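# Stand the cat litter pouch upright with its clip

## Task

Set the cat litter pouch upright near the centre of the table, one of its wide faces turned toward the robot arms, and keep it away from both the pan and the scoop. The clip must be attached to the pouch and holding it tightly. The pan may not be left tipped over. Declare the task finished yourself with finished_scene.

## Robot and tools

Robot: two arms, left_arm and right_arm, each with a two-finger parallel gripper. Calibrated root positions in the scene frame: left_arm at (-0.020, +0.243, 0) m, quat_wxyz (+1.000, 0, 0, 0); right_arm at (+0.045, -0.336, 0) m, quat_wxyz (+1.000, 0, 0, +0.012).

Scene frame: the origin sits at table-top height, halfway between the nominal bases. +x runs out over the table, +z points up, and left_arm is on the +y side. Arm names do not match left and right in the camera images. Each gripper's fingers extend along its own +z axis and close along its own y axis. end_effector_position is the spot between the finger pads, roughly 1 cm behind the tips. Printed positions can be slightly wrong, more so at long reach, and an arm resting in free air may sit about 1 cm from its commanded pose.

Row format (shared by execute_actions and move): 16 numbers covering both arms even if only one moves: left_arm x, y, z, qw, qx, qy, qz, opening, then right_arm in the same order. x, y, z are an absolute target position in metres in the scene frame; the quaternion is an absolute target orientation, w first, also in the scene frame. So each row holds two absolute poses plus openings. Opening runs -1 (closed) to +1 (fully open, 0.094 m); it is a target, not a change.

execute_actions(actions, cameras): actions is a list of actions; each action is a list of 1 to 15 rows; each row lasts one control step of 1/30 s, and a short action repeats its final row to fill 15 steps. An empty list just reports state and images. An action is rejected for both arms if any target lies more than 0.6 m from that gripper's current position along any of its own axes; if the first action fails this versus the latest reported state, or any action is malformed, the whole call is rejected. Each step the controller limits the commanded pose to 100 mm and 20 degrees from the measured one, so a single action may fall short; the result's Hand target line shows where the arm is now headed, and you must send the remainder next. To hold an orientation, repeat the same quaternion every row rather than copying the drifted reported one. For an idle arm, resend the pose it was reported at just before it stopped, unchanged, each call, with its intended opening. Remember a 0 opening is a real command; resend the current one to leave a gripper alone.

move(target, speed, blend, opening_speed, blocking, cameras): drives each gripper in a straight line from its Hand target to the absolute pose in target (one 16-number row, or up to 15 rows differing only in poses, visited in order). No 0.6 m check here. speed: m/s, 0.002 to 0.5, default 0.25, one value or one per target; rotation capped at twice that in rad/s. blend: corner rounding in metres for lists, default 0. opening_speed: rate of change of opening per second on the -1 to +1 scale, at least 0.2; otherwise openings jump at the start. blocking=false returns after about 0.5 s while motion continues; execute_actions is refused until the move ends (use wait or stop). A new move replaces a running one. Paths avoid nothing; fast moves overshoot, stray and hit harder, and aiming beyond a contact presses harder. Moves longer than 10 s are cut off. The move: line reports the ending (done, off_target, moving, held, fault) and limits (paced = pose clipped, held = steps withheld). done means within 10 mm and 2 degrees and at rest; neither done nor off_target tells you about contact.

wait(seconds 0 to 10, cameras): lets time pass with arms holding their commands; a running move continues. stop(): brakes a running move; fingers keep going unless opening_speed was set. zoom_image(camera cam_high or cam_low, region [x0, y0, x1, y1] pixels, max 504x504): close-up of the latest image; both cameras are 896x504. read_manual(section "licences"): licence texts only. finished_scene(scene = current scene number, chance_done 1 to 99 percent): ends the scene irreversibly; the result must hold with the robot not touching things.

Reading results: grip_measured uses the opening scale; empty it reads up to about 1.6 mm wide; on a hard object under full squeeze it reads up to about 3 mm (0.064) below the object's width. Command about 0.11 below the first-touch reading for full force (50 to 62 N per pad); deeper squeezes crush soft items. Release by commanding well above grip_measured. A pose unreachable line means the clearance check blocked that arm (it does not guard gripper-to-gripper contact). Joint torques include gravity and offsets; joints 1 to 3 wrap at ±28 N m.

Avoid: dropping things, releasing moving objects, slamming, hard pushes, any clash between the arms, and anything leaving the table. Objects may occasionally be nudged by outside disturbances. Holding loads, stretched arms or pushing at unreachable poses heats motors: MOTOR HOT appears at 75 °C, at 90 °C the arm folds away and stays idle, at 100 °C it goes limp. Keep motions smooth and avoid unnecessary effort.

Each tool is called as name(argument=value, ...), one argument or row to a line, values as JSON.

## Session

Scene 1 done. Now scene 2.

execute_actions(
  actions=[],
)

Scene clock: 0.00 s.
left_arm: end_effector_position=(+0.1519, +0.5698, +0.2659) grip_measured=+1.000 end_effector_quat_wxyz=(+0.338, -0.338, +0.681, +0.554) | right_arm: end_effector_position=(+0.6353, -0.0179, +0.2438) grip_measured=+1.000 end_effector_quat_wxyz=(+0.546, -0.363, +0.743, -0.134)
Joint positions: left_arm=[0.766 1.104 0.682 0.213 -0.708 0.426 0.094] | right_arm=[0.557 2.307 2.156 -0.25 0.34 -0.554 0.094]
Joint velocities: left_arm=[-0.007 0.002 0.002 0.022 0.007 -0.037 0] | right_arm=[-0.002 -0.002 -0.007 -0.066 -0.007 -0.051 0]
Joint torques (N m): no reading
Motor temperatures (°C): left_arm=[29 30 34 29 28 30 28] | right_arm=[27 33 32 27 26 27 28]
Heat: left arm: 34 °C; right arm: 33 °C.
Hand target: left_arm +0.1513, +0.5695, +0.2713; +0.343, -0.341, +0.676, +0.555 | right_arm +0.6347, -0.0183, +0.2517; +0.552, -0.358, +0.742, -0.131
Tool commands: left_gripper/opening=+1.0 right_gripper/opening=+1.0

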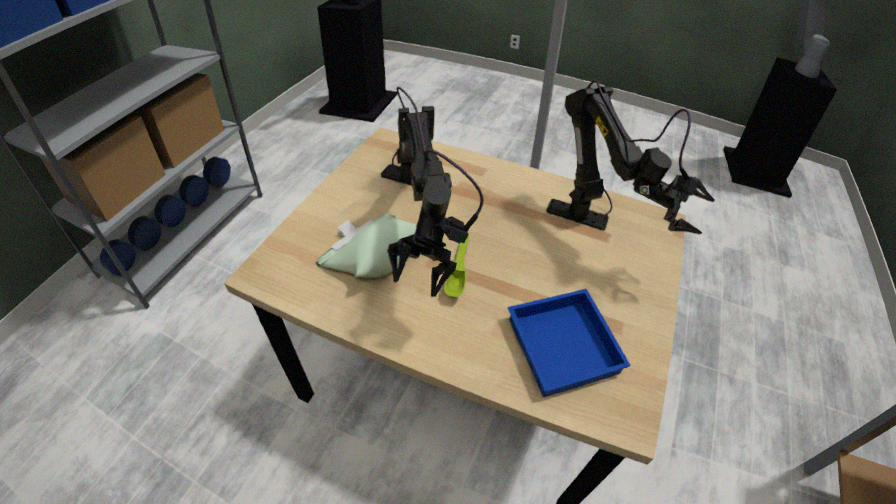

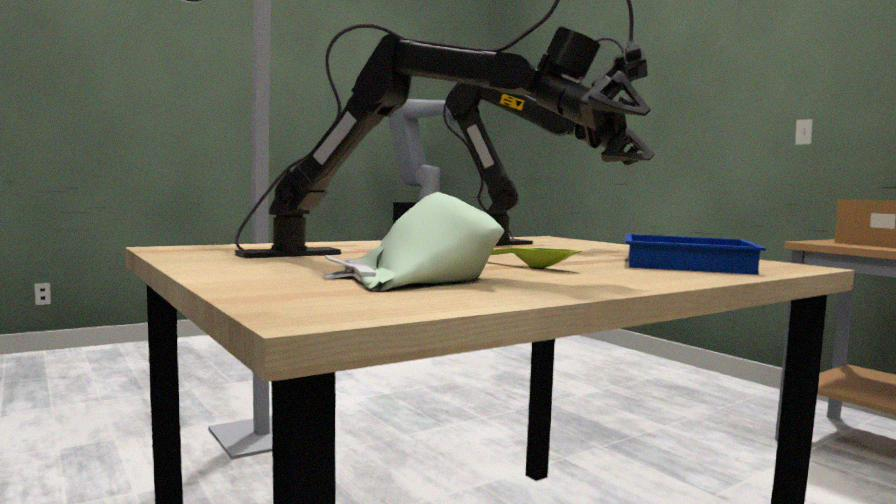

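zoom_image(
  camera="cam_high",
  region=[300, 190, 500, 310],
)

zoom_image(
  camera="cam_low",
  region=[300, 170, 600, 310],
)

zoom_image(
  camera="cam_high",
  region=[420, 200, 660, 400],
)

Scaled by 2.520.

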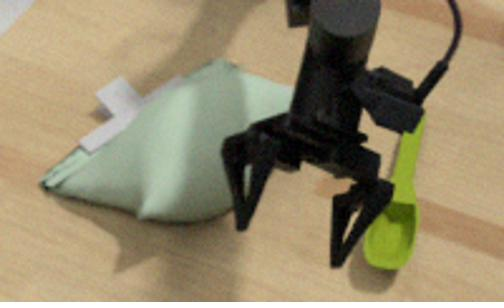

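Scaled by 1.680.

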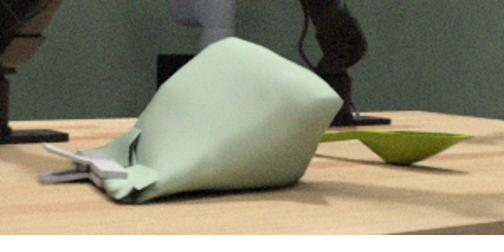

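Scaled by 2.100.

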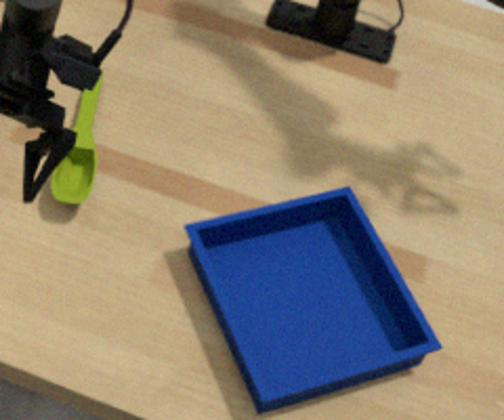

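move(
  target=[
    [0.20,0.42,0.26,0.29006,-0.40360,0.70478,0.50651,1.0,0.47,-0.12,0.33,0.49240,-0.15038,0.85287,0.08682,1.0],
    [0.25,0.25,0.22,0.13053,0,0.99144,0,1.0,0.15,-0.50,0.21,0.15264,0.47005,0.86578,-0.08287,0.5],
  ],
  speed=0.25,
  blend=0.03,
)

every target must give the same right_gripper/opening; nothing of the call was run
Scene clock: 7.73 s.
left_arm: end_effector_position=(+0.1519, +0.5698, +0.2659) grip_measured=+1.000 end_effector_quat_wxyz=(+0.338, -0.338, +0.681, +0.554) | right_arm: end_effector_position=(+0.6353, -0.0179, +0.2438) grip_measured=+1.000 end_effector_quat_wxyz=(+0.546, -0.363, +0.743, -0.134)
Joint positions: left_arm=[0.766 1.104 0.682 0.213 -0.708 0.426 0.094] | right_arm=[0.557 2.307 2.156 -0.25 0.34 -0.554 0.094]
Joint velocities: left_arm=[0.017 0.022 0.012 0.037 -0.066 -0.007 0] | right_arm=[0.002 -0.002 0.002 -0.022 0.007 -0.095 0]
Joint torques (N m): left_arm=[0.12 -3.11 8.14 1.92 -0.15 -0.06] | right_arm=[0.13 -14 7.51 1.7 0.07 0.05]
Motor temperatures (°C): left_arm=[29 30 37 31 28 30 28] | right_arm=[27 41 33 30 26 27 28]
Heat: left arm: 37 °C; right arm: 41 °C.
Hand target: left_arm +0.1513, +0.5695, +0.2713; +0.343, -0.341, +0.676, +0.555 | right_arm +0.6347, -0.0183, +0.2517; +0.552, -0.358, +0.742, -0.131
Tool commands: left_gripper/opening=+1.0 right_gripper/opening=+1.0

move(
  target=[
    [0.20,0.42,0.26,0.35355,-0.35355,0.85355,0.14645,1.0,0.47,-0.12,0.33,0.49240,-0.15038,0.85287,0.08682,1.0],
    [0.25,0.25,0.22,0.13053,0,0.99144,0,1.0,0.15,-0.50,0.21,0.15261,0.46991,0.86547,-0.08286,1.0],
  ],
  speed=0.25,
  blend=0.03,
)

zoom_image(
  camera="cam_high",
  region=[300, 190, 500, 310],
)

zoom_image(
  camera="cam_low",
  region=[310, 170, 610, 310],
)

Scene clock: 13.67 s.
left_arm: end_effector_position=(+0.2394, +0.2484, +0.2181) grip_measured=+1.000 end_effector_quat_wxyz=(+0.113, -0.017, +0.993, +0.007) | right_arm: end_effector_position=(+0.1467, -0.4995, +0.2137) grip_measured=+1.000 end_effector_quat_wxyz=(+0.165, +0.474, +0.860, -0.093)
Joint positions: left_arm=[0.008 1.363 1.459 -1.44 -0.016 -0.024 0.094] | right_arm=[-1.044 0.976 1.174 -1.388 0 -0.013 0.094]
Joint velocities: left_arm=[-0.017 -0.037 0.007 0.051 -0.007 0.037 0] | right_arm=[-0.012 0.007 0.017 -0.022 -0.022 0.051 0]
Joint torques (N m): left_arm=[-0.35 -3.17 8.46 0.72 0.04 0.07] | right_arm=[-1.13 -0.83 4.74 0.89 -0.11 -0.05]
Motor temperatures (°C): left_arm=[29 30 38 31 28 30 28] | right_arm=[27 41 33 31 26 27 28]
Heat: left arm: 38 °C; right arm: 41 °C.
Hand target: left_arm +0.2413, +0.2460, +0.2236; +0.118, -0.012, +0.993, +0.003 | right_arm +0.1460, -0.4985, +0.2101; +0.163, +0.474, +0.861, -0.089
Off the commanded pose: left_arm 0.011 m, 3 deg | right_arm 0.005 m, 2 deg.
move: off_target (left_arm)

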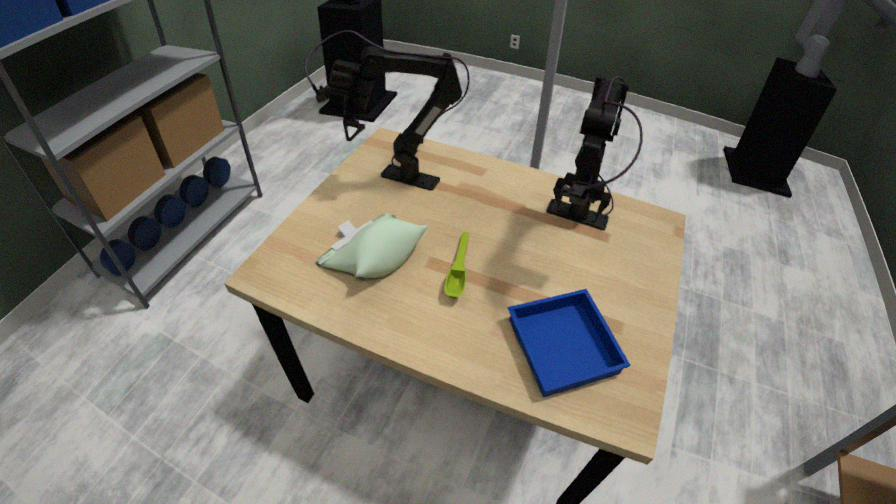

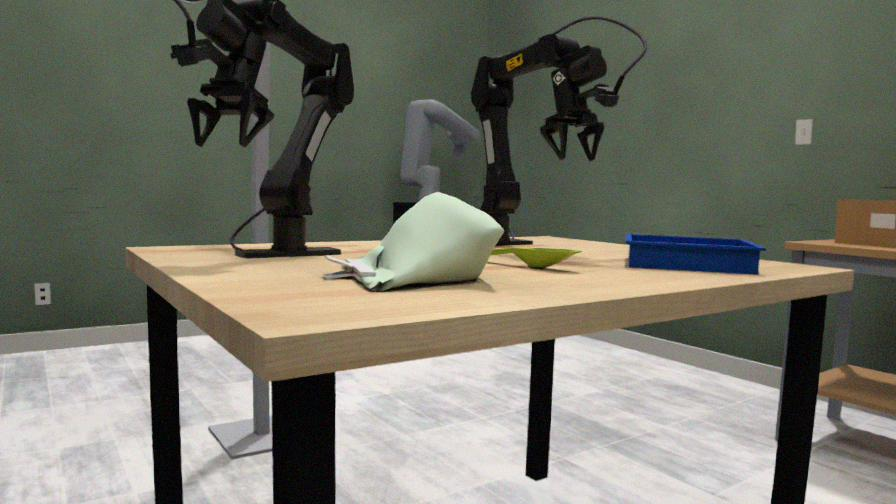

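Scaled by 2.520.

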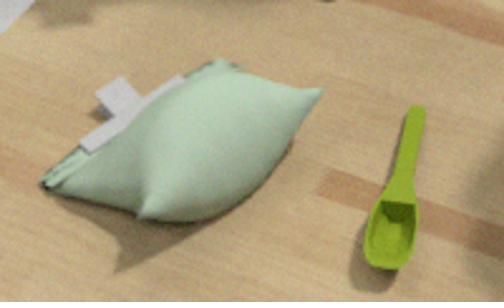

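Scaled by 1.680.

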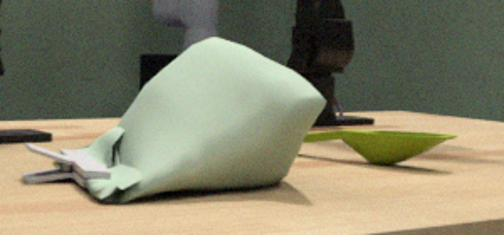

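zoom_image(
  camera="cam_high",
  region=[310, 205, 440, 285],
)

zoom_image(
  camera="cam_low",
  region=[315, 185, 515, 300],
)

Scaled by 3.877.

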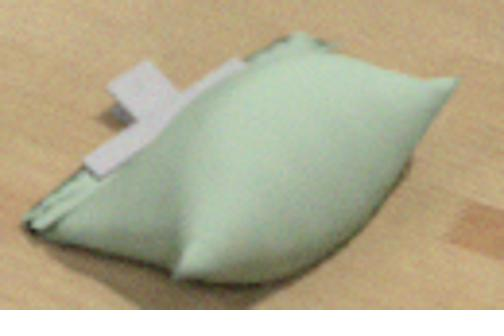

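Scaled by 2.520.

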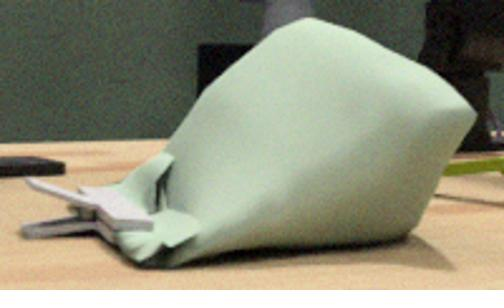

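zoom_image(
  camera="cam_high",
  region=[355, 195, 435, 245],
)

zoom_image(
  camera="cam_high",
  region=[305, 225, 385, 285],
)

zoom_image(
  camera="cam_low",
  region=[315, 235, 415, 300],
)

Scaled by 6.300.

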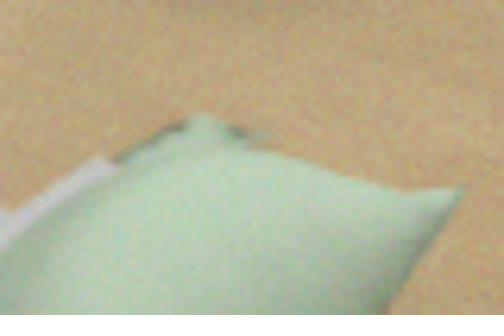

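Scaled by 6.300.

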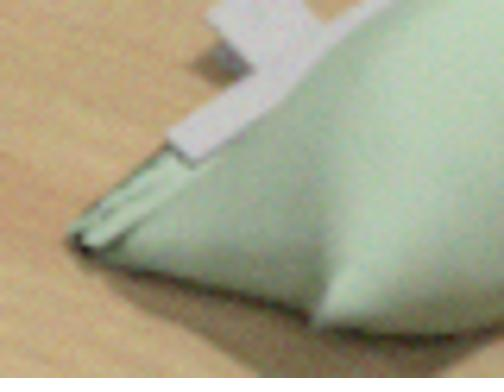

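Scaled by 5.040.

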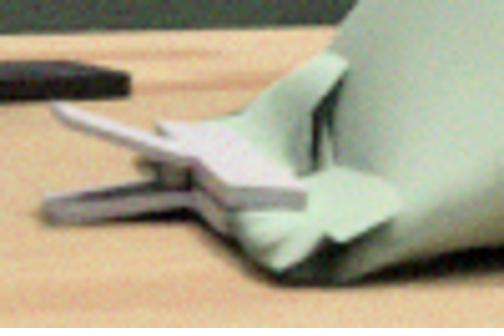

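move(
  target=[
    [0.335,-0.03,0.13,0.12987,-0.09933,0.98645,0.01308,0.1,0.1467,-0.4995,0.2137,0.165,0.474,0.860,-0.093,1.0],
    [0.335,-0.03,0.06,0.12987,-0.09933,0.98645,0.01308,0.1,0.1467,-0.4995,0.2137,0.165,0.474,0.860,-0.093,1.0],
  ],
  speed=[0.25, 0.1],
  blend=0.02,
)

zoom_image(
  camera="cam_high",
  region=[400, 200, 520, 310],
)

zoom_image(
  camera="cam_low",
  region=[430, 180, 610, 290],
)

Scene clock: 23.90 s.
left_arm: end_effector_position=(+0.3277, -0.0303, +0.0658) grip_measured=+0.101 end_effector_quat_wxyz=(+0.127, -0.094, +0.987, +0.015) | right_arm: end_effector_position=(+0.1468, -0.4995, +0.2137) grip_measured=+1.000 end_effector_quat_wxyz=(+0.165, +0.473, +0.860, -0.093)
Joint positions: left_arm=[-0.752 2.106 1.714 -1.03 -0.21 -0.927 0.052] | right_arm=[-1.044 0.976 1.174 -1.388 -0.001 -0.014 0.094]
Joint velocities: left_arm=[-0.017 0.002 -0.002 0.007 0.037 -0.066 0] | right_arm=[-0.007 0.007 0.002 0.037 0.022 -0.022 0]
Joint torques (N m): left_arm=[0.23 -9.28 5.86 0.8 -0.32 -0.06] | right_arm=[-0.31 -1.01 5.81 0.8 -0.02 0]
Motor temperatures (°C): left_arm=[29 31 39 31 28 30 28] | right_arm=[27 38 34 31 26 27 28]
Heat: left arm: 39 °C; right arm: 38 °C.
Hand target: left_arm +0.3303, -0.0267, +0.0578; +0.129, -0.098, +0.986, +0.024 | right_arm +0.1467, -0.4995, +0.2137; +0.165, +0.474, +0.860, -0.093
Off the commanded pose: left_arm 0.009 m, 1 deg | right_arm 0.000 m, 0 deg.
move: done

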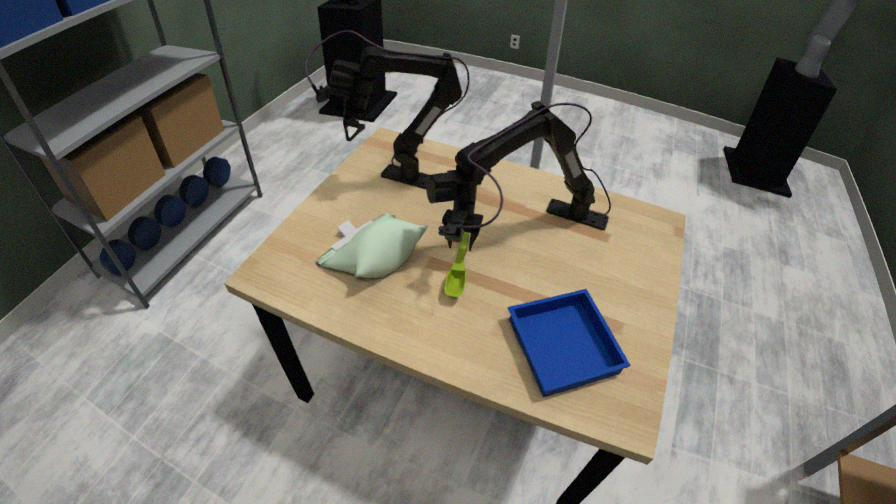

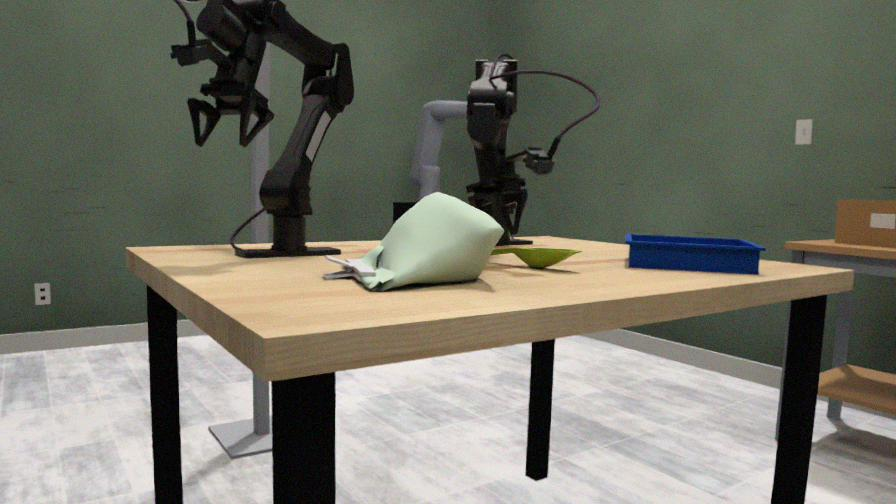

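Scaled by 4.200.

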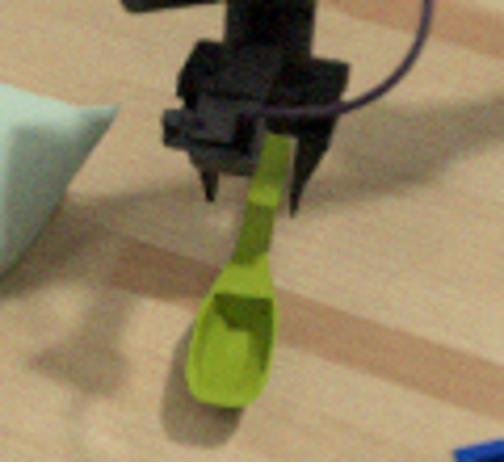

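Scaled by 2.800.

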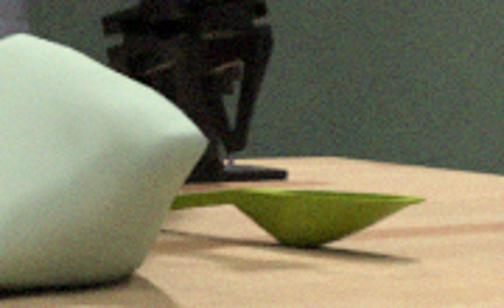

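execute_actions(
  actions=[],
)

Scene clock: 24.70 s.
left_arm: end_effector_position=(+0.3278, -0.0304, +0.0658) grip_measured=+0.101 end_effector_quat_wxyz=(+0.127, -0.094, +0.987, +0.015) | right_arm: end_effector_position=(+0.1468, -0.4995, +0.2137) grip_measured=+1.000 end_effector_quat_wxyz=(+0.165, +0.473, +0.860, -0.093)
Joint positions: left_arm=[-0.752 2.106 1.714 -1.029 -0.21 -0.927 0.052] | right_arm=[-1.044 0.976 1.174 -1.388 -0.001 -0.014 0.094]
Joint velocities: left_arm=[0.002 0.007 -0.002 0.051 -0.095 -0.007 0] | right_arm=[0.002 0.007 0.002 -0.022 0.007 -0.037 0]
Joint torques (N m): left_arm=[0.42 -9.2 5.7 0.81 -0.36 -0.08] | right_arm=[-0.12 -0.64 5.91 0.84 -0.09 -0.06]
Motor temperatures (°C): left_arm=[29 31 39 31 28 30 28] | right_arm=[27 38 34 31 26 27 28]
Heat: left arm: 39 °C; right arm: 38 °C.
Hand target: left_arm +0.3302, -0.0266, +0.0578; +0.129, -0.098, +0.986, +0.025 | right_arm +0.1467, -0.4995, +0.2137; +0.165, +0.474, +0.860, -0.093
Tool commands: left_gripper/opening=+0.1 right_gripper/opening=+1.0
Off the commanded pose: left_arm 0.009 m, 1 deg | right_arm 0.000 m, 0 deg.

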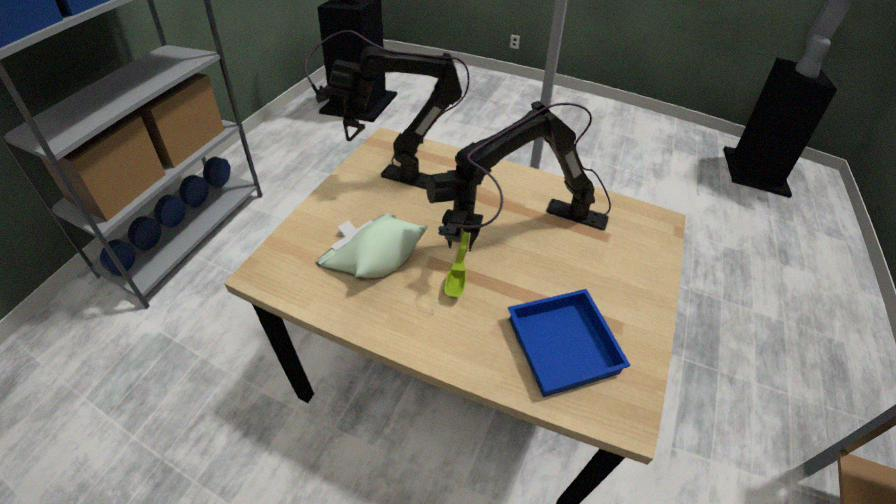

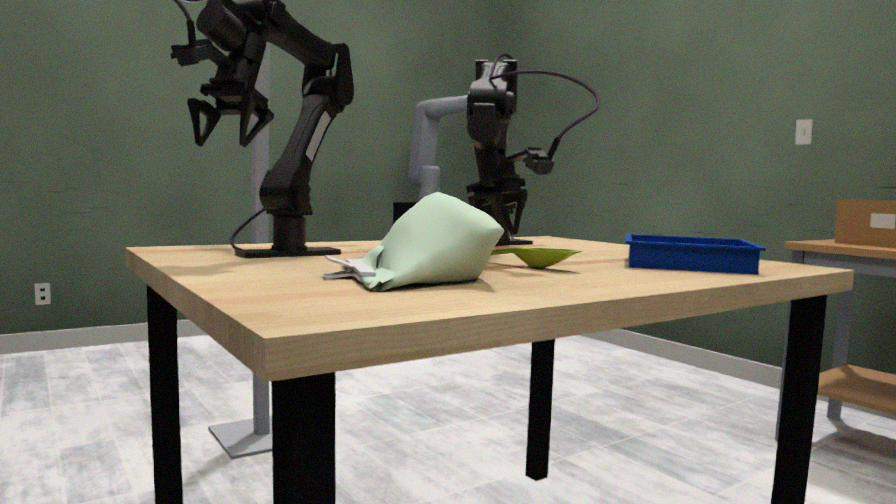

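move(
  target=[0.335, -0.030, 0.024, 0.12987, -0.09933, 0.98645, 0.01308, 0.1, 0.1467, -0.4995, 0.2137, 0.165, 0.474, 0.860, -0.093, 1.0],
  speed=0.05,
)

zoom_image(
  camera="cam_high",
  region=[400, 180, 520, 300],
)

zoom_image(
  camera="cam_low",
  region=[440, 150, 620, 290],
)

Scene clock: 26.20 s.
left_arm: end_effector_position=(+0.3339, -0.0333, +0.0342) grip_measured=+0.101 end_effector_quat_wxyz=(+0.135, -0.098, +0.986, +0.006) | right_arm: end_effector_position=(+0.1468, -0.4995, +0.2137) grip_measured=+1.000 end_effector_quat_wxyz=(+0.165, +0.473, +0.860, -0.093)
Joint positions: left_arm=[-0.747 2.137 1.631 -0.892 -0.209 -0.927 0.052] | right_arm=[-1.044 0.976 1.174 -1.388 -0.001 -0.014 0.094]
Joint velocities: left_arm=[0.012 -0.012 -0.007 -0.051 -0.007 0.007 0.001] | right_arm=[0.002 -0.012 -0.007 0.007 -0.007 0.022 0]
Joint torques (N m): left_arm=[0.49 -9.22 5.59 0.93 -0.17 0.02] | right_arm=[-0.1 -0.68 5.83 0.85 -0.04 -0.03]
Motor temperatures (°C): left_arm=[29 32 39 31 28 30 28] | right_arm=[27 37 34 31 26 27 28]
Heat: left arm: 39 °C; right arm: 37 °C.
Hand target: left_arm +0.3345, -0.0298, +0.0242; +0.130, -0.099, +0.986, +0.013 | right_arm +0.1467, -0.4995, +0.2137; +0.165, +0.474, +0.860, -0.093
Off the commanded pose: left_arm 0.011 m, 1 deg | right_arm 0.000 m, 0 deg.
move: off_target (left_arm)

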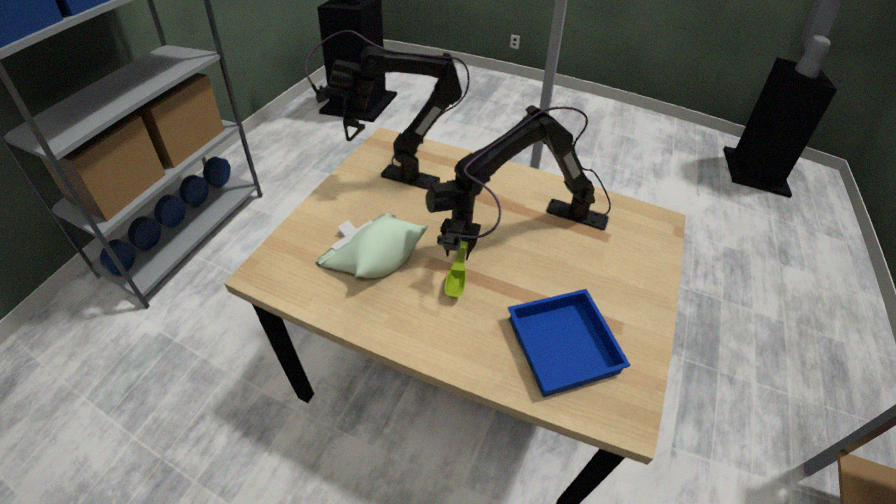

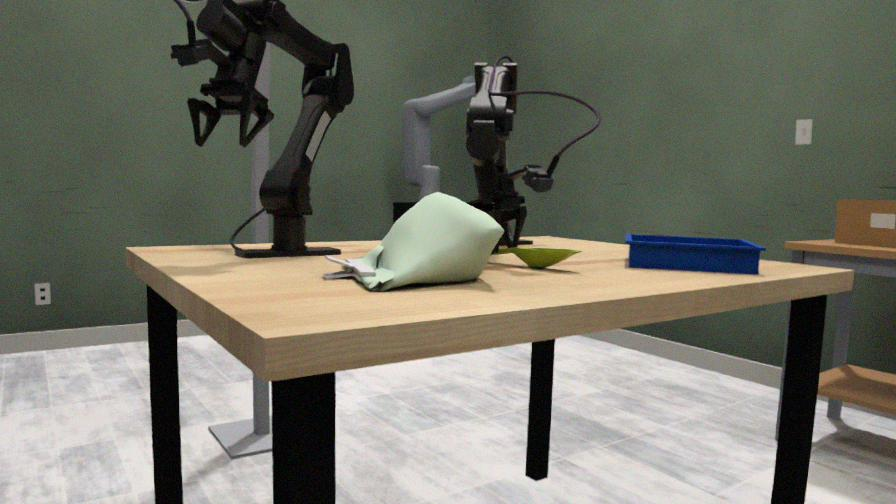

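Scaled by 4.200.

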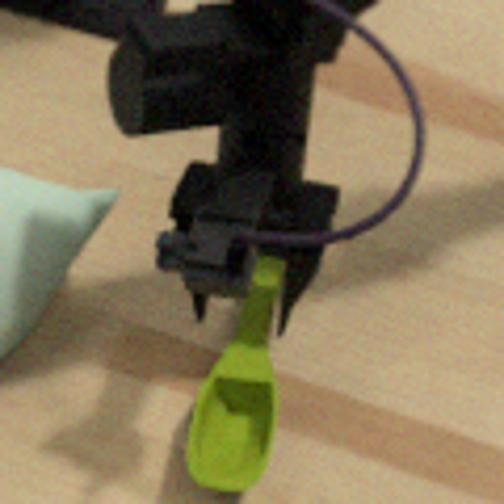

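Scaled by 2.800.

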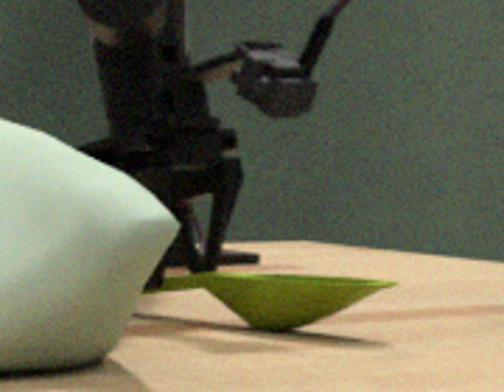

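move(
  target=[
    [0.335, -0.016, 0.024, 0.12987, -0.09933, 0.98645, 0.01308, 0.1, 0.1467, -0.4995, 0.2137, 0.165, 0.474, 0.860, -0.093, 1.0],
    [0.336, -0.016, 0.012, 0.12987, -0.09933, 0.98645, 0.01308, 0.1, 0.1467, -0.4995, 0.2137, 0.165, 0.474, 0.860, -0.093, 1.0],
  ],
  speed=0.04,
)

zoom_image(
  camera="cam_high",
  region=[400, 180, 520, 300],
)

zoom_image(
  camera="cam_low",
  region=[440, 150, 620, 290],
)

Scene clock: 27.70 s.
left_arm: end_effector_position=(+0.3358, -0.0177, +0.0157) grip_measured=+0.101 end_effector_quat_wxyz=(+0.130, -0.101, +0.986, +0.011) | right_arm: end_effector_position=(+0.1468, -0.4995, +0.2137) grip_measured=+1.000 end_effector_quat_wxyz=(+0.165, +0.473, +0.860, -0.093)
Joint positions: left_arm=[-0.716 2.137 1.556 -0.826 -0.204 -0.903 0.052] | right_arm=[-1.044 0.976 1.174 -1.388 -0.001 -0.014 0.094]
Joint velocities: left_arm=[0.002 -0.012 0.012 0.007 0.037 -0.066 0.001] | right_arm=[-0.007 -0.012 0.002 -0.037 -0.007 -0.066 0]
Joint torques (N m): left_arm=[0.27 -10.09 5.34 0.9 -0.11 0.09] | right_arm=[-0.23 -0.68 5.87 0.81 -0.07 -0.02]
Motor temperatures (°C): left_arm=[29 33 38 31 28 30 28] | right_arm=[27 37 34 31 26 27 28]
Heat: left arm: 38 °C; right arm: 37 °C.
Hand target: left_arm +0.3360, -0.0160, +0.0122; +0.130, -0.100, +0.986, +0.013 | right_arm +0.1467, -0.4995, +0.2137; +0.165, +0.474, +0.860, -0.093
Off the commanded pose: left_arm 0.004 m, 0 deg | right_arm 0.000 m, 0 deg.
move: done

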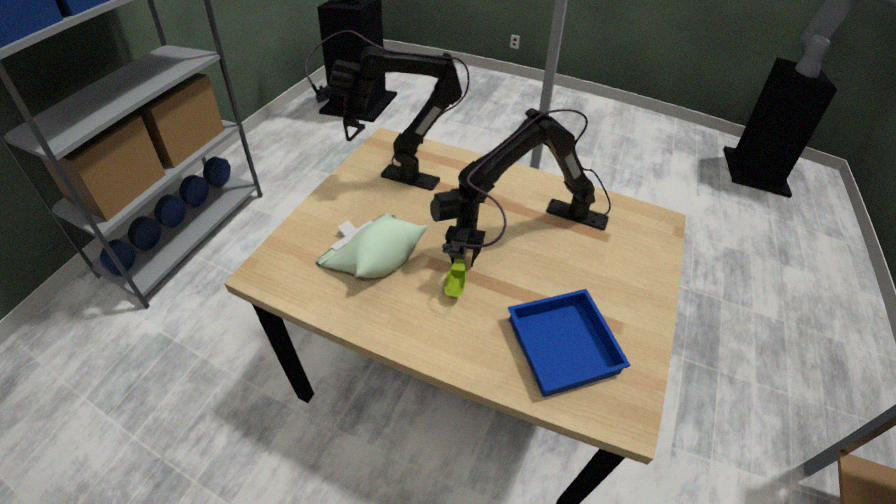

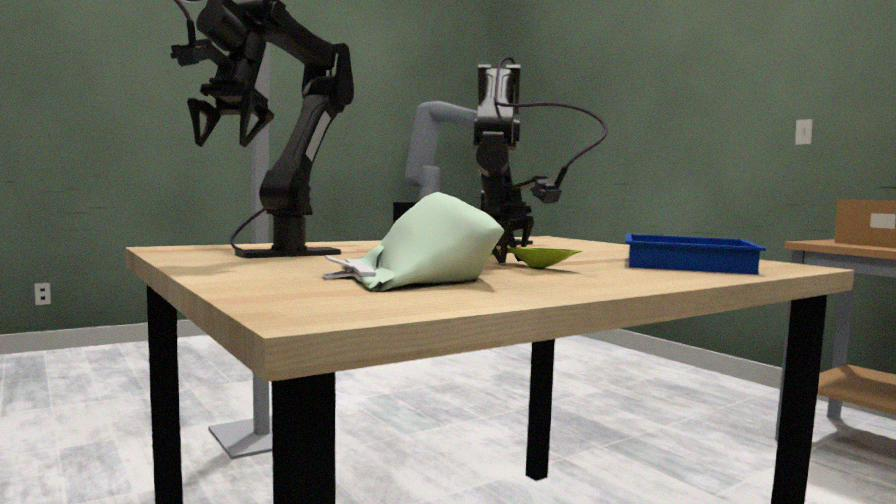

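Scaled by 4.200.

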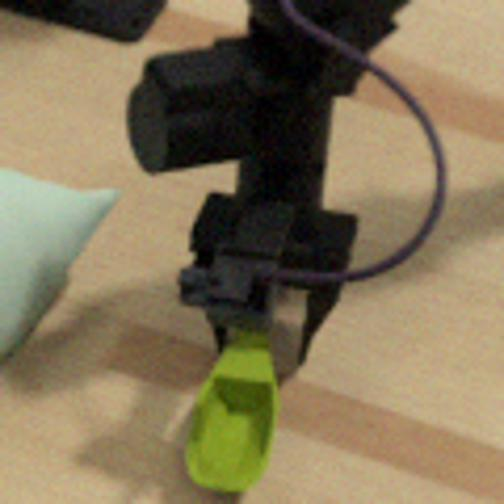

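Scaled by 2.800.

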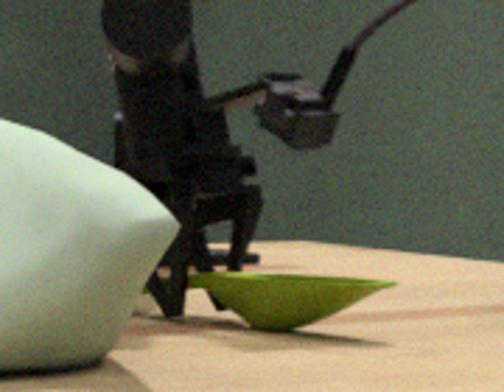

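move(
  target=[0.336, -0.016, 0.016, 0.12987, -0.09933, 0.98645, 0.01308, -0.9, 0.1467, -0.4995, 0.2137, 0.165, 0.474, 0.860, -0.093, 1.0],
  speed=0.04,
  opening_speed=0.6,
)

zoom_image(
  camera="cam_high",
  region=[400, 180, 520, 300],
)

zoom_image(
  camera="cam_low",
  region=[440, 150, 620, 290],
)

Scene clock: 29.73 s.
left_arm: end_effector_position=(+0.3358, -0.0178, +0.0157) grip_measured=-0.576 end_effector_quat_wxyz=(+0.130, -0.100, +0.986, +0.011) | right_arm: end_effector_position=(+0.1468, -0.4995, +0.2137) grip_measured=+1.000 end_effector_quat_wxyz=(+0.165, +0.473, +0.860, -0.093)
Joint positions: left_arm=[-0.716 2.137 1.556 -0.826 -0.204 -0.902 0.02] | right_arm=[-1.044 0.976 1.174 -1.388 -0.001 -0.014 0.094]
Joint velocities: left_arm=[0.007 0.007 0.012 0.007 -0.022 0.007 0.001] | right_arm=[-0.002 -0.002 0.002 -0.022 -0.037 0.007 0]
Joint torques (N m): left_arm=[0.13 -10.54 6.02 0.69 -0.13 0.07] | right_arm=[-0.05 -0.8 5.75 0.82 -0.02 -0.01]
Motor temperatures (°C): left_arm=[29 34 38 31 28 30 28] | right_arm=[27 37 34 31 26 27 28]
Heat: left arm: 38 °C; right arm: 37 °C.
Hand target: left_arm +0.3360, -0.0160, +0.0160; +0.130, -0.099, +0.986, +0.013 | right_arm +0.1467, -0.4995, +0.2137; +0.165, +0.474, +0.860, -0.093
Off the commanded pose: left_arm 0.002 m, 0 deg | right_arm 0.000 m, 0 deg.
move: done

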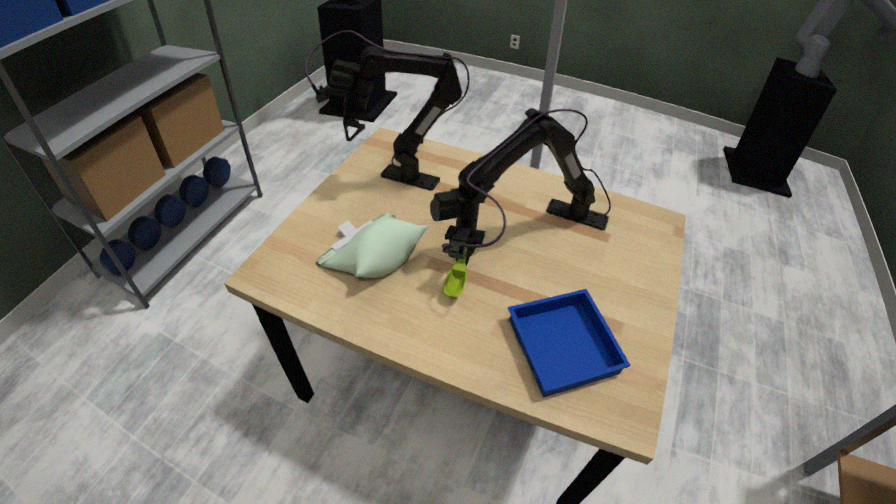

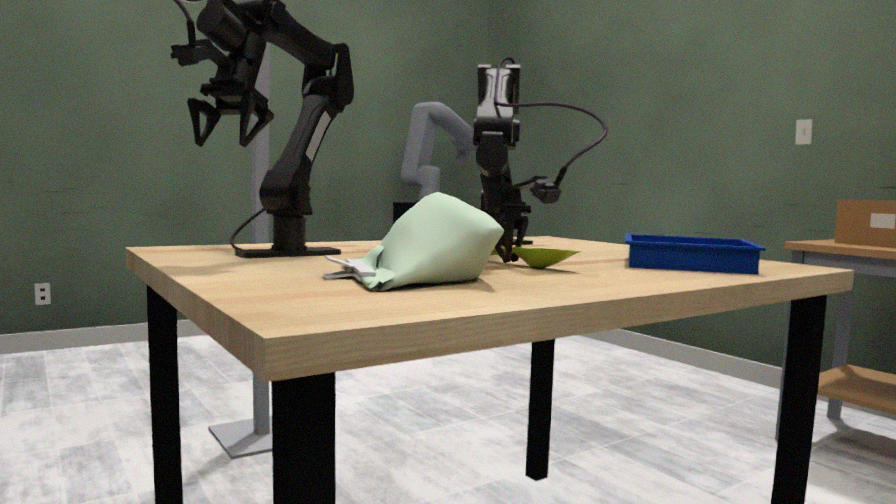

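Scaled by 4.200.

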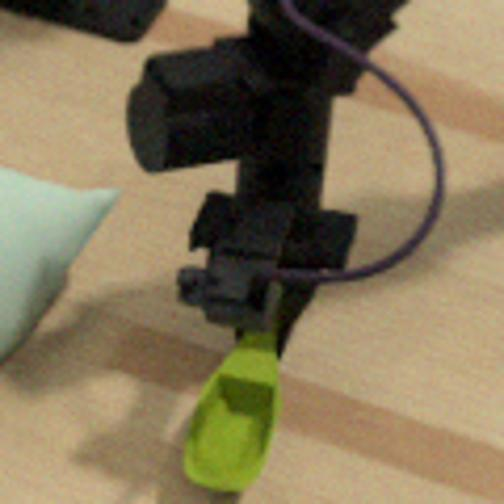

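Scaled by 2.800.

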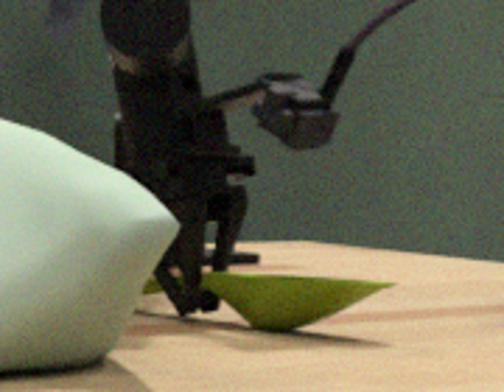

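move(
  target=[
    [0.336, -0.016, 0.10, 0.12987, -0.09933, 0.98645, 0.01308, -0.9, 0.1467, -0.4995, 0.2137, 0.165, 0.474, 0.860, -0.093, 1.0],
    [0.235, 0.21, 0.11, 0.1305, -0.05, 0.9896, 0.0065, -0.9, 0.1467, -0.4995, 0.2137, 0.165, 0.474, 0.860, -0.093, 1.0],
    [0.14, 0.43, 0.08, 0.13053, 0, 0.99144, 0, -0.9, 0.1467, -0.4995, 0.2137, 0.165, 0.474, 0.860, -0.093, 1.0],
  ],
  speed=[0.1, 0.2, 0.2],
  blend=[0.03, 0.05, 0.0],
)

Scene clock: 34.33 s.
left_arm: end_effector_position=(+0.1428, +0.4196, +0.0770) grip_measured=-0.576 end_effector_quat_wxyz=(+0.131, -0.005, +0.991, -0.021) | right_arm: end_effector_position=(+0.1468, -0.4995, +0.2137) grip_measured=+1.000 end_effector_quat_wxyz=(+0.165, +0.473, +0.860, -0.093)
Joint positions: left_arm=[1.004 1.362 0.889 -0.99 0.244 0.981 0.02] | right_arm=[-1.044 0.976 1.174 -1.388 -0.001 -0.014 0.094]
Joint velocities: left_arm=[0.007 -0.017 0.012 0.051 0.022 0.066 0] | right_arm=[-0.002 -0.007 -0.022 -0.007 0.007 -0.051 0]
Joint torques (N m): left_arm=[0.53 -3.08 8.57 0.61 0.37 0.11] | right_arm=[0.01 -0.64 5.91 0.83 -0.07 -0.03]
Motor temperatures (°C): left_arm=[29 34 38 31 28 30 28] | right_arm=[27 36 35 31 26 27 28]
Heat: left arm: 38 °C; right arm: 36 °C.
Hand target: left_arm +0.1488, +0.4251, +0.0837; +0.145, -0.003, +0.989, -0.018 | right_arm +0.1467, -0.4995, +0.2137; +0.165, +0.474, +0.860, -0.093
Off the commanded pose: left_arm 0.011 m, 3 deg | right_arm 0.000 m, 0 deg.
move: off_target (left_arm)

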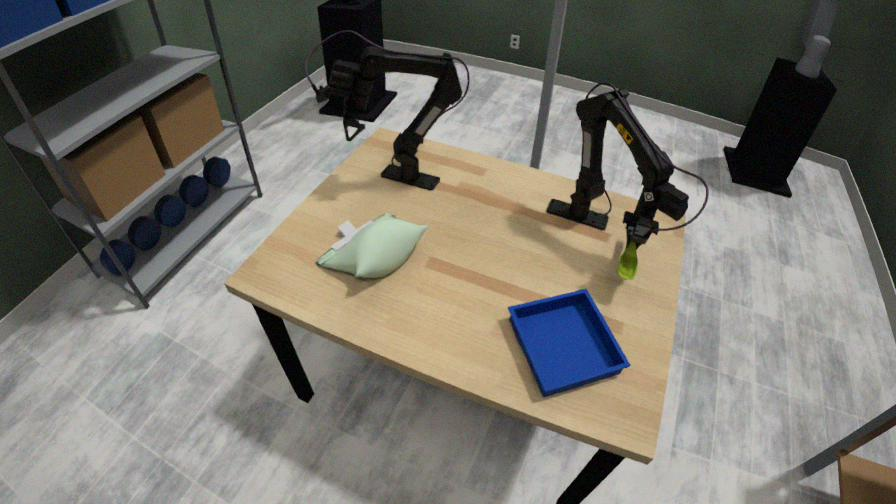

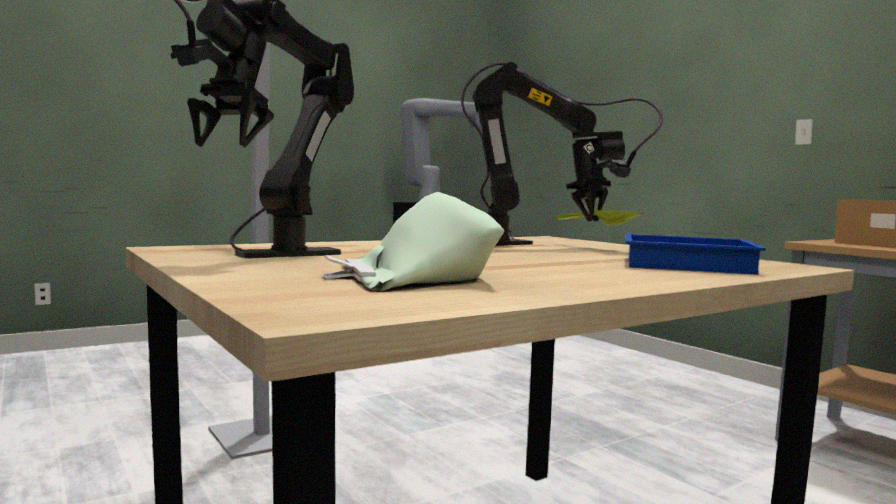

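move(
  target=[
    [0.145, 0.425, 0.040, 0.13053, 0, 0.99144, 0, -0.9, 0.1467, -0.4995, 0.2137, 0.165, 0.474, 0.860, -0.093, 1.0],
    [0.145, 0.425, 0.026, 0.13053, 0, 0.99144, 0, -0.9, 0.1467, -0.4995, 0.2137, 0.165, 0.474, 0.860, -0.093, 1.0],
  ],
  speed=[0.08, 0.03],
)

zoom_image(
  camera="cam_low",
  region=[500, 130, 700, 280],
)

Scene clock: 36.10 s.
left_arm: end_effector_position=(+0.1430, +0.4263, +0.0290) grip_measured=-0.576 end_effector_quat_wxyz=(+0.129, -0.001, +0.992, +0.003) | right_arm: end_effector_position=(+0.1468, -0.4995, +0.2137) grip_measured=+1.000 end_effector_quat_wxyz=(+0.165, +0.473, +0.860, -0.093)
Joint positions: left_arm=[0.996 1.416 0.73 -0.737 0.213 0.979 0.02] | right_arm=[-1.044 0.976 1.174 -1.388 -0.001 -0.014 0.094]
Joint velocities: left_arm=[-0.007 -0.002 -0.007 0.081 -0.037 -0.081 -0.001] | right_arm=[0.002 -0.017 -0.007 -0.051 0.022 -0.051 0]
Joint torques (N m): left_arm=[-0.42 -3.33 5.29 0.83 0.16 -0.04] | right_arm=[-0.14 -0.72 5.82 0.84 -0.11 0.02]
Motor temperatures (°C): left_arm=[29 33 38 31 28 30 29] | right_arm=[27 36 35 31 26 27 28]
Heat: left arm: 38 °C; right arm: 36 °C.
Hand target: left_arm +0.1445, +0.4243, +0.0258; +0.130, +0.000, +0.991, +0.000 | right_arm +0.1467, -0.4995, +0.2137; +0.165, +0.474, +0.860, -0.093
Off the commanded pose: left_arm 0.004 m, 0 deg | right_arm 0.000 m, 0 deg.
move: done

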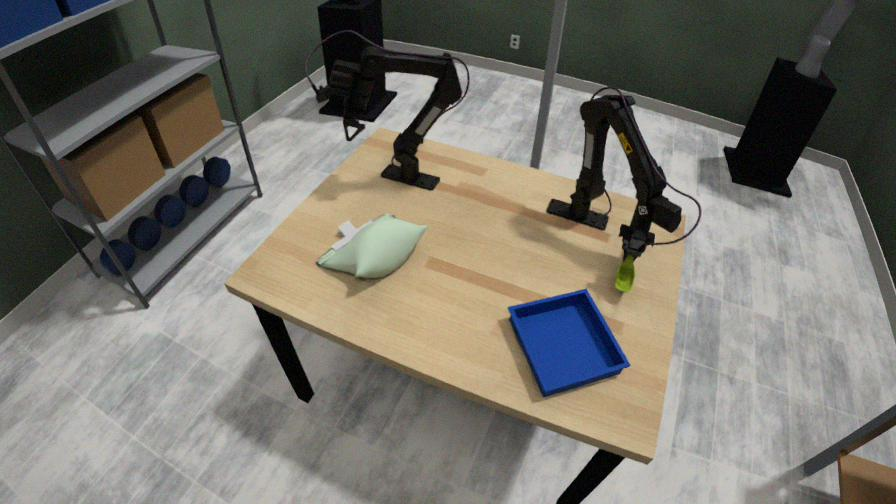

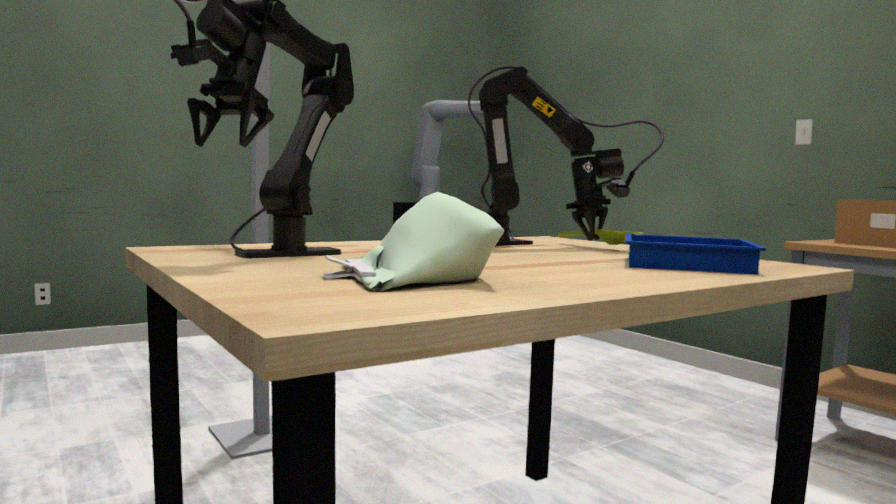

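Scaled by 2.520.

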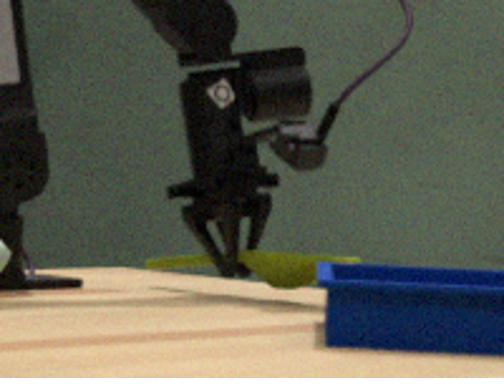

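move(
  target=[
    [0.145, 0.425, 0.014, 0.13053, 0, 0.99144, 0, -0.9, 0.1467, -0.4995, 0.2137, 0.165, 0.474, 0.860, -0.093, 1.0],
  ],
  speed=[0.03],
)

zoom_image(
  camera="cam_low",
  region=[500, 130, 700, 280],
)

Scene clock: 38.87 s.
left_arm: end_effector_position=(+0.1435, +0.4271, +0.0175) grip_measured=-0.576 end_effector_quat_wxyz=(+0.129, -0.001, +0.992, +0.004) | right_arm: end_effector_position=(+0.1468, -0.4995, +0.2137) grip_measured=+1.000 end_effector_quat_wxyz=(+0.165, +0.473, +0.860, -0.093)
Joint positions: left_arm=[0.996 1.443 0.701 -0.68 0.213 0.979 0.02] | right_arm=[-1.044 0.976 1.174 -1.388 -0.001 -0.014 0.094]
Joint velocities: left_arm=[-0.012 -0.007 -0.002 -0.007 0.051 -0.037 0.001] | right_arm=[0.017 -0.007 -0.002 0.007 -0.037 0.037 0]
Joint torques (N m): left_arm=[-0.58 -3.26 5.24 0.8 0.17 -0.06] | right_arm=[-0.17 -0.77 5.9 0.83 -0.09 -0.01]
Motor temperatures (°C): left_arm=[29 33 38 31 28 30 29] | right_arm=[27 35 35 31 26 27 28]
Heat: left arm: 38 °C; right arm: 35 °C.
Hand target: left_arm +0.1448, +0.4249, +0.0142; +0.131, +0.000, +0.991, +0.000 | right_arm +0.1467, -0.4995, +0.2137; +0.165, +0.474, +0.860, -0.093
Off the commanded pose: left_arm 0.004 m, 0 deg | right_arm 0.000 m, 0 deg.
move: done

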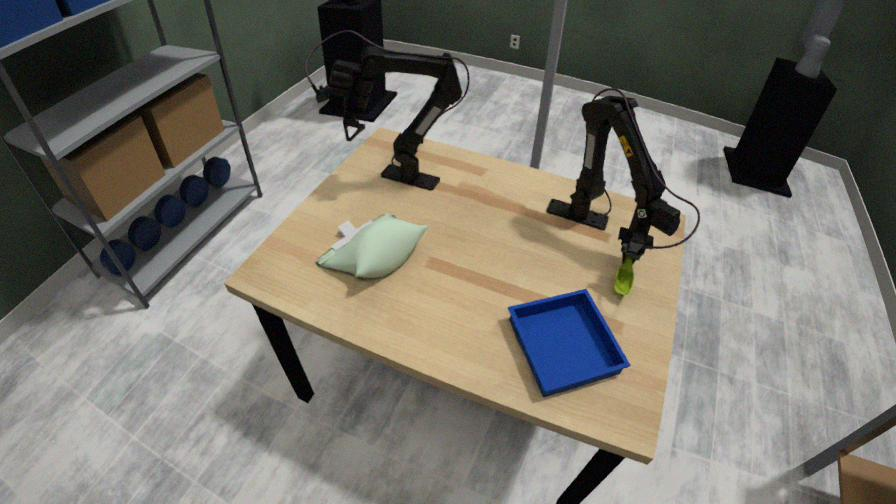

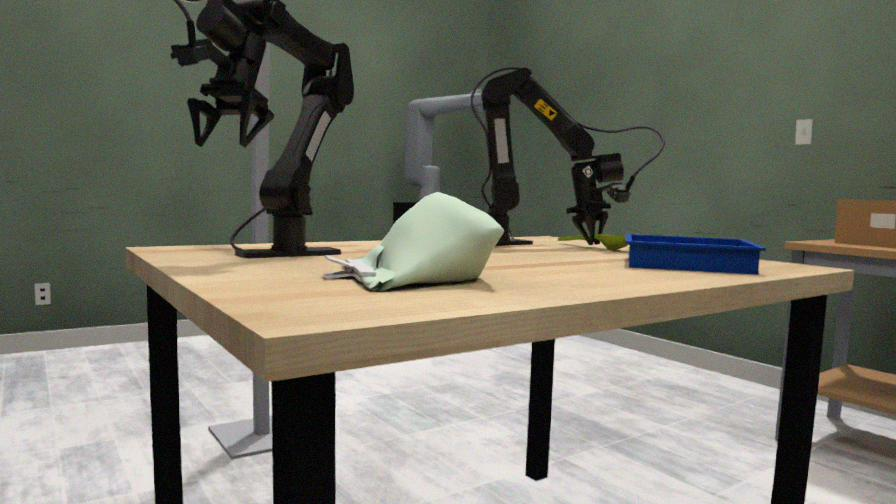

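Scaled by 2.520.

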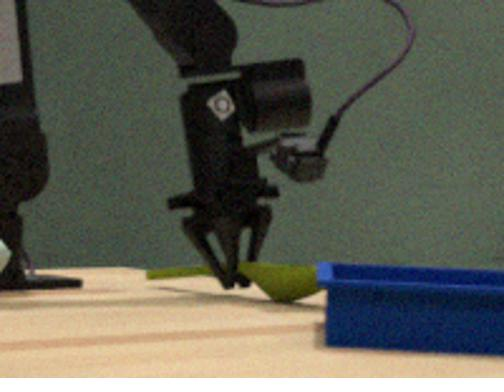

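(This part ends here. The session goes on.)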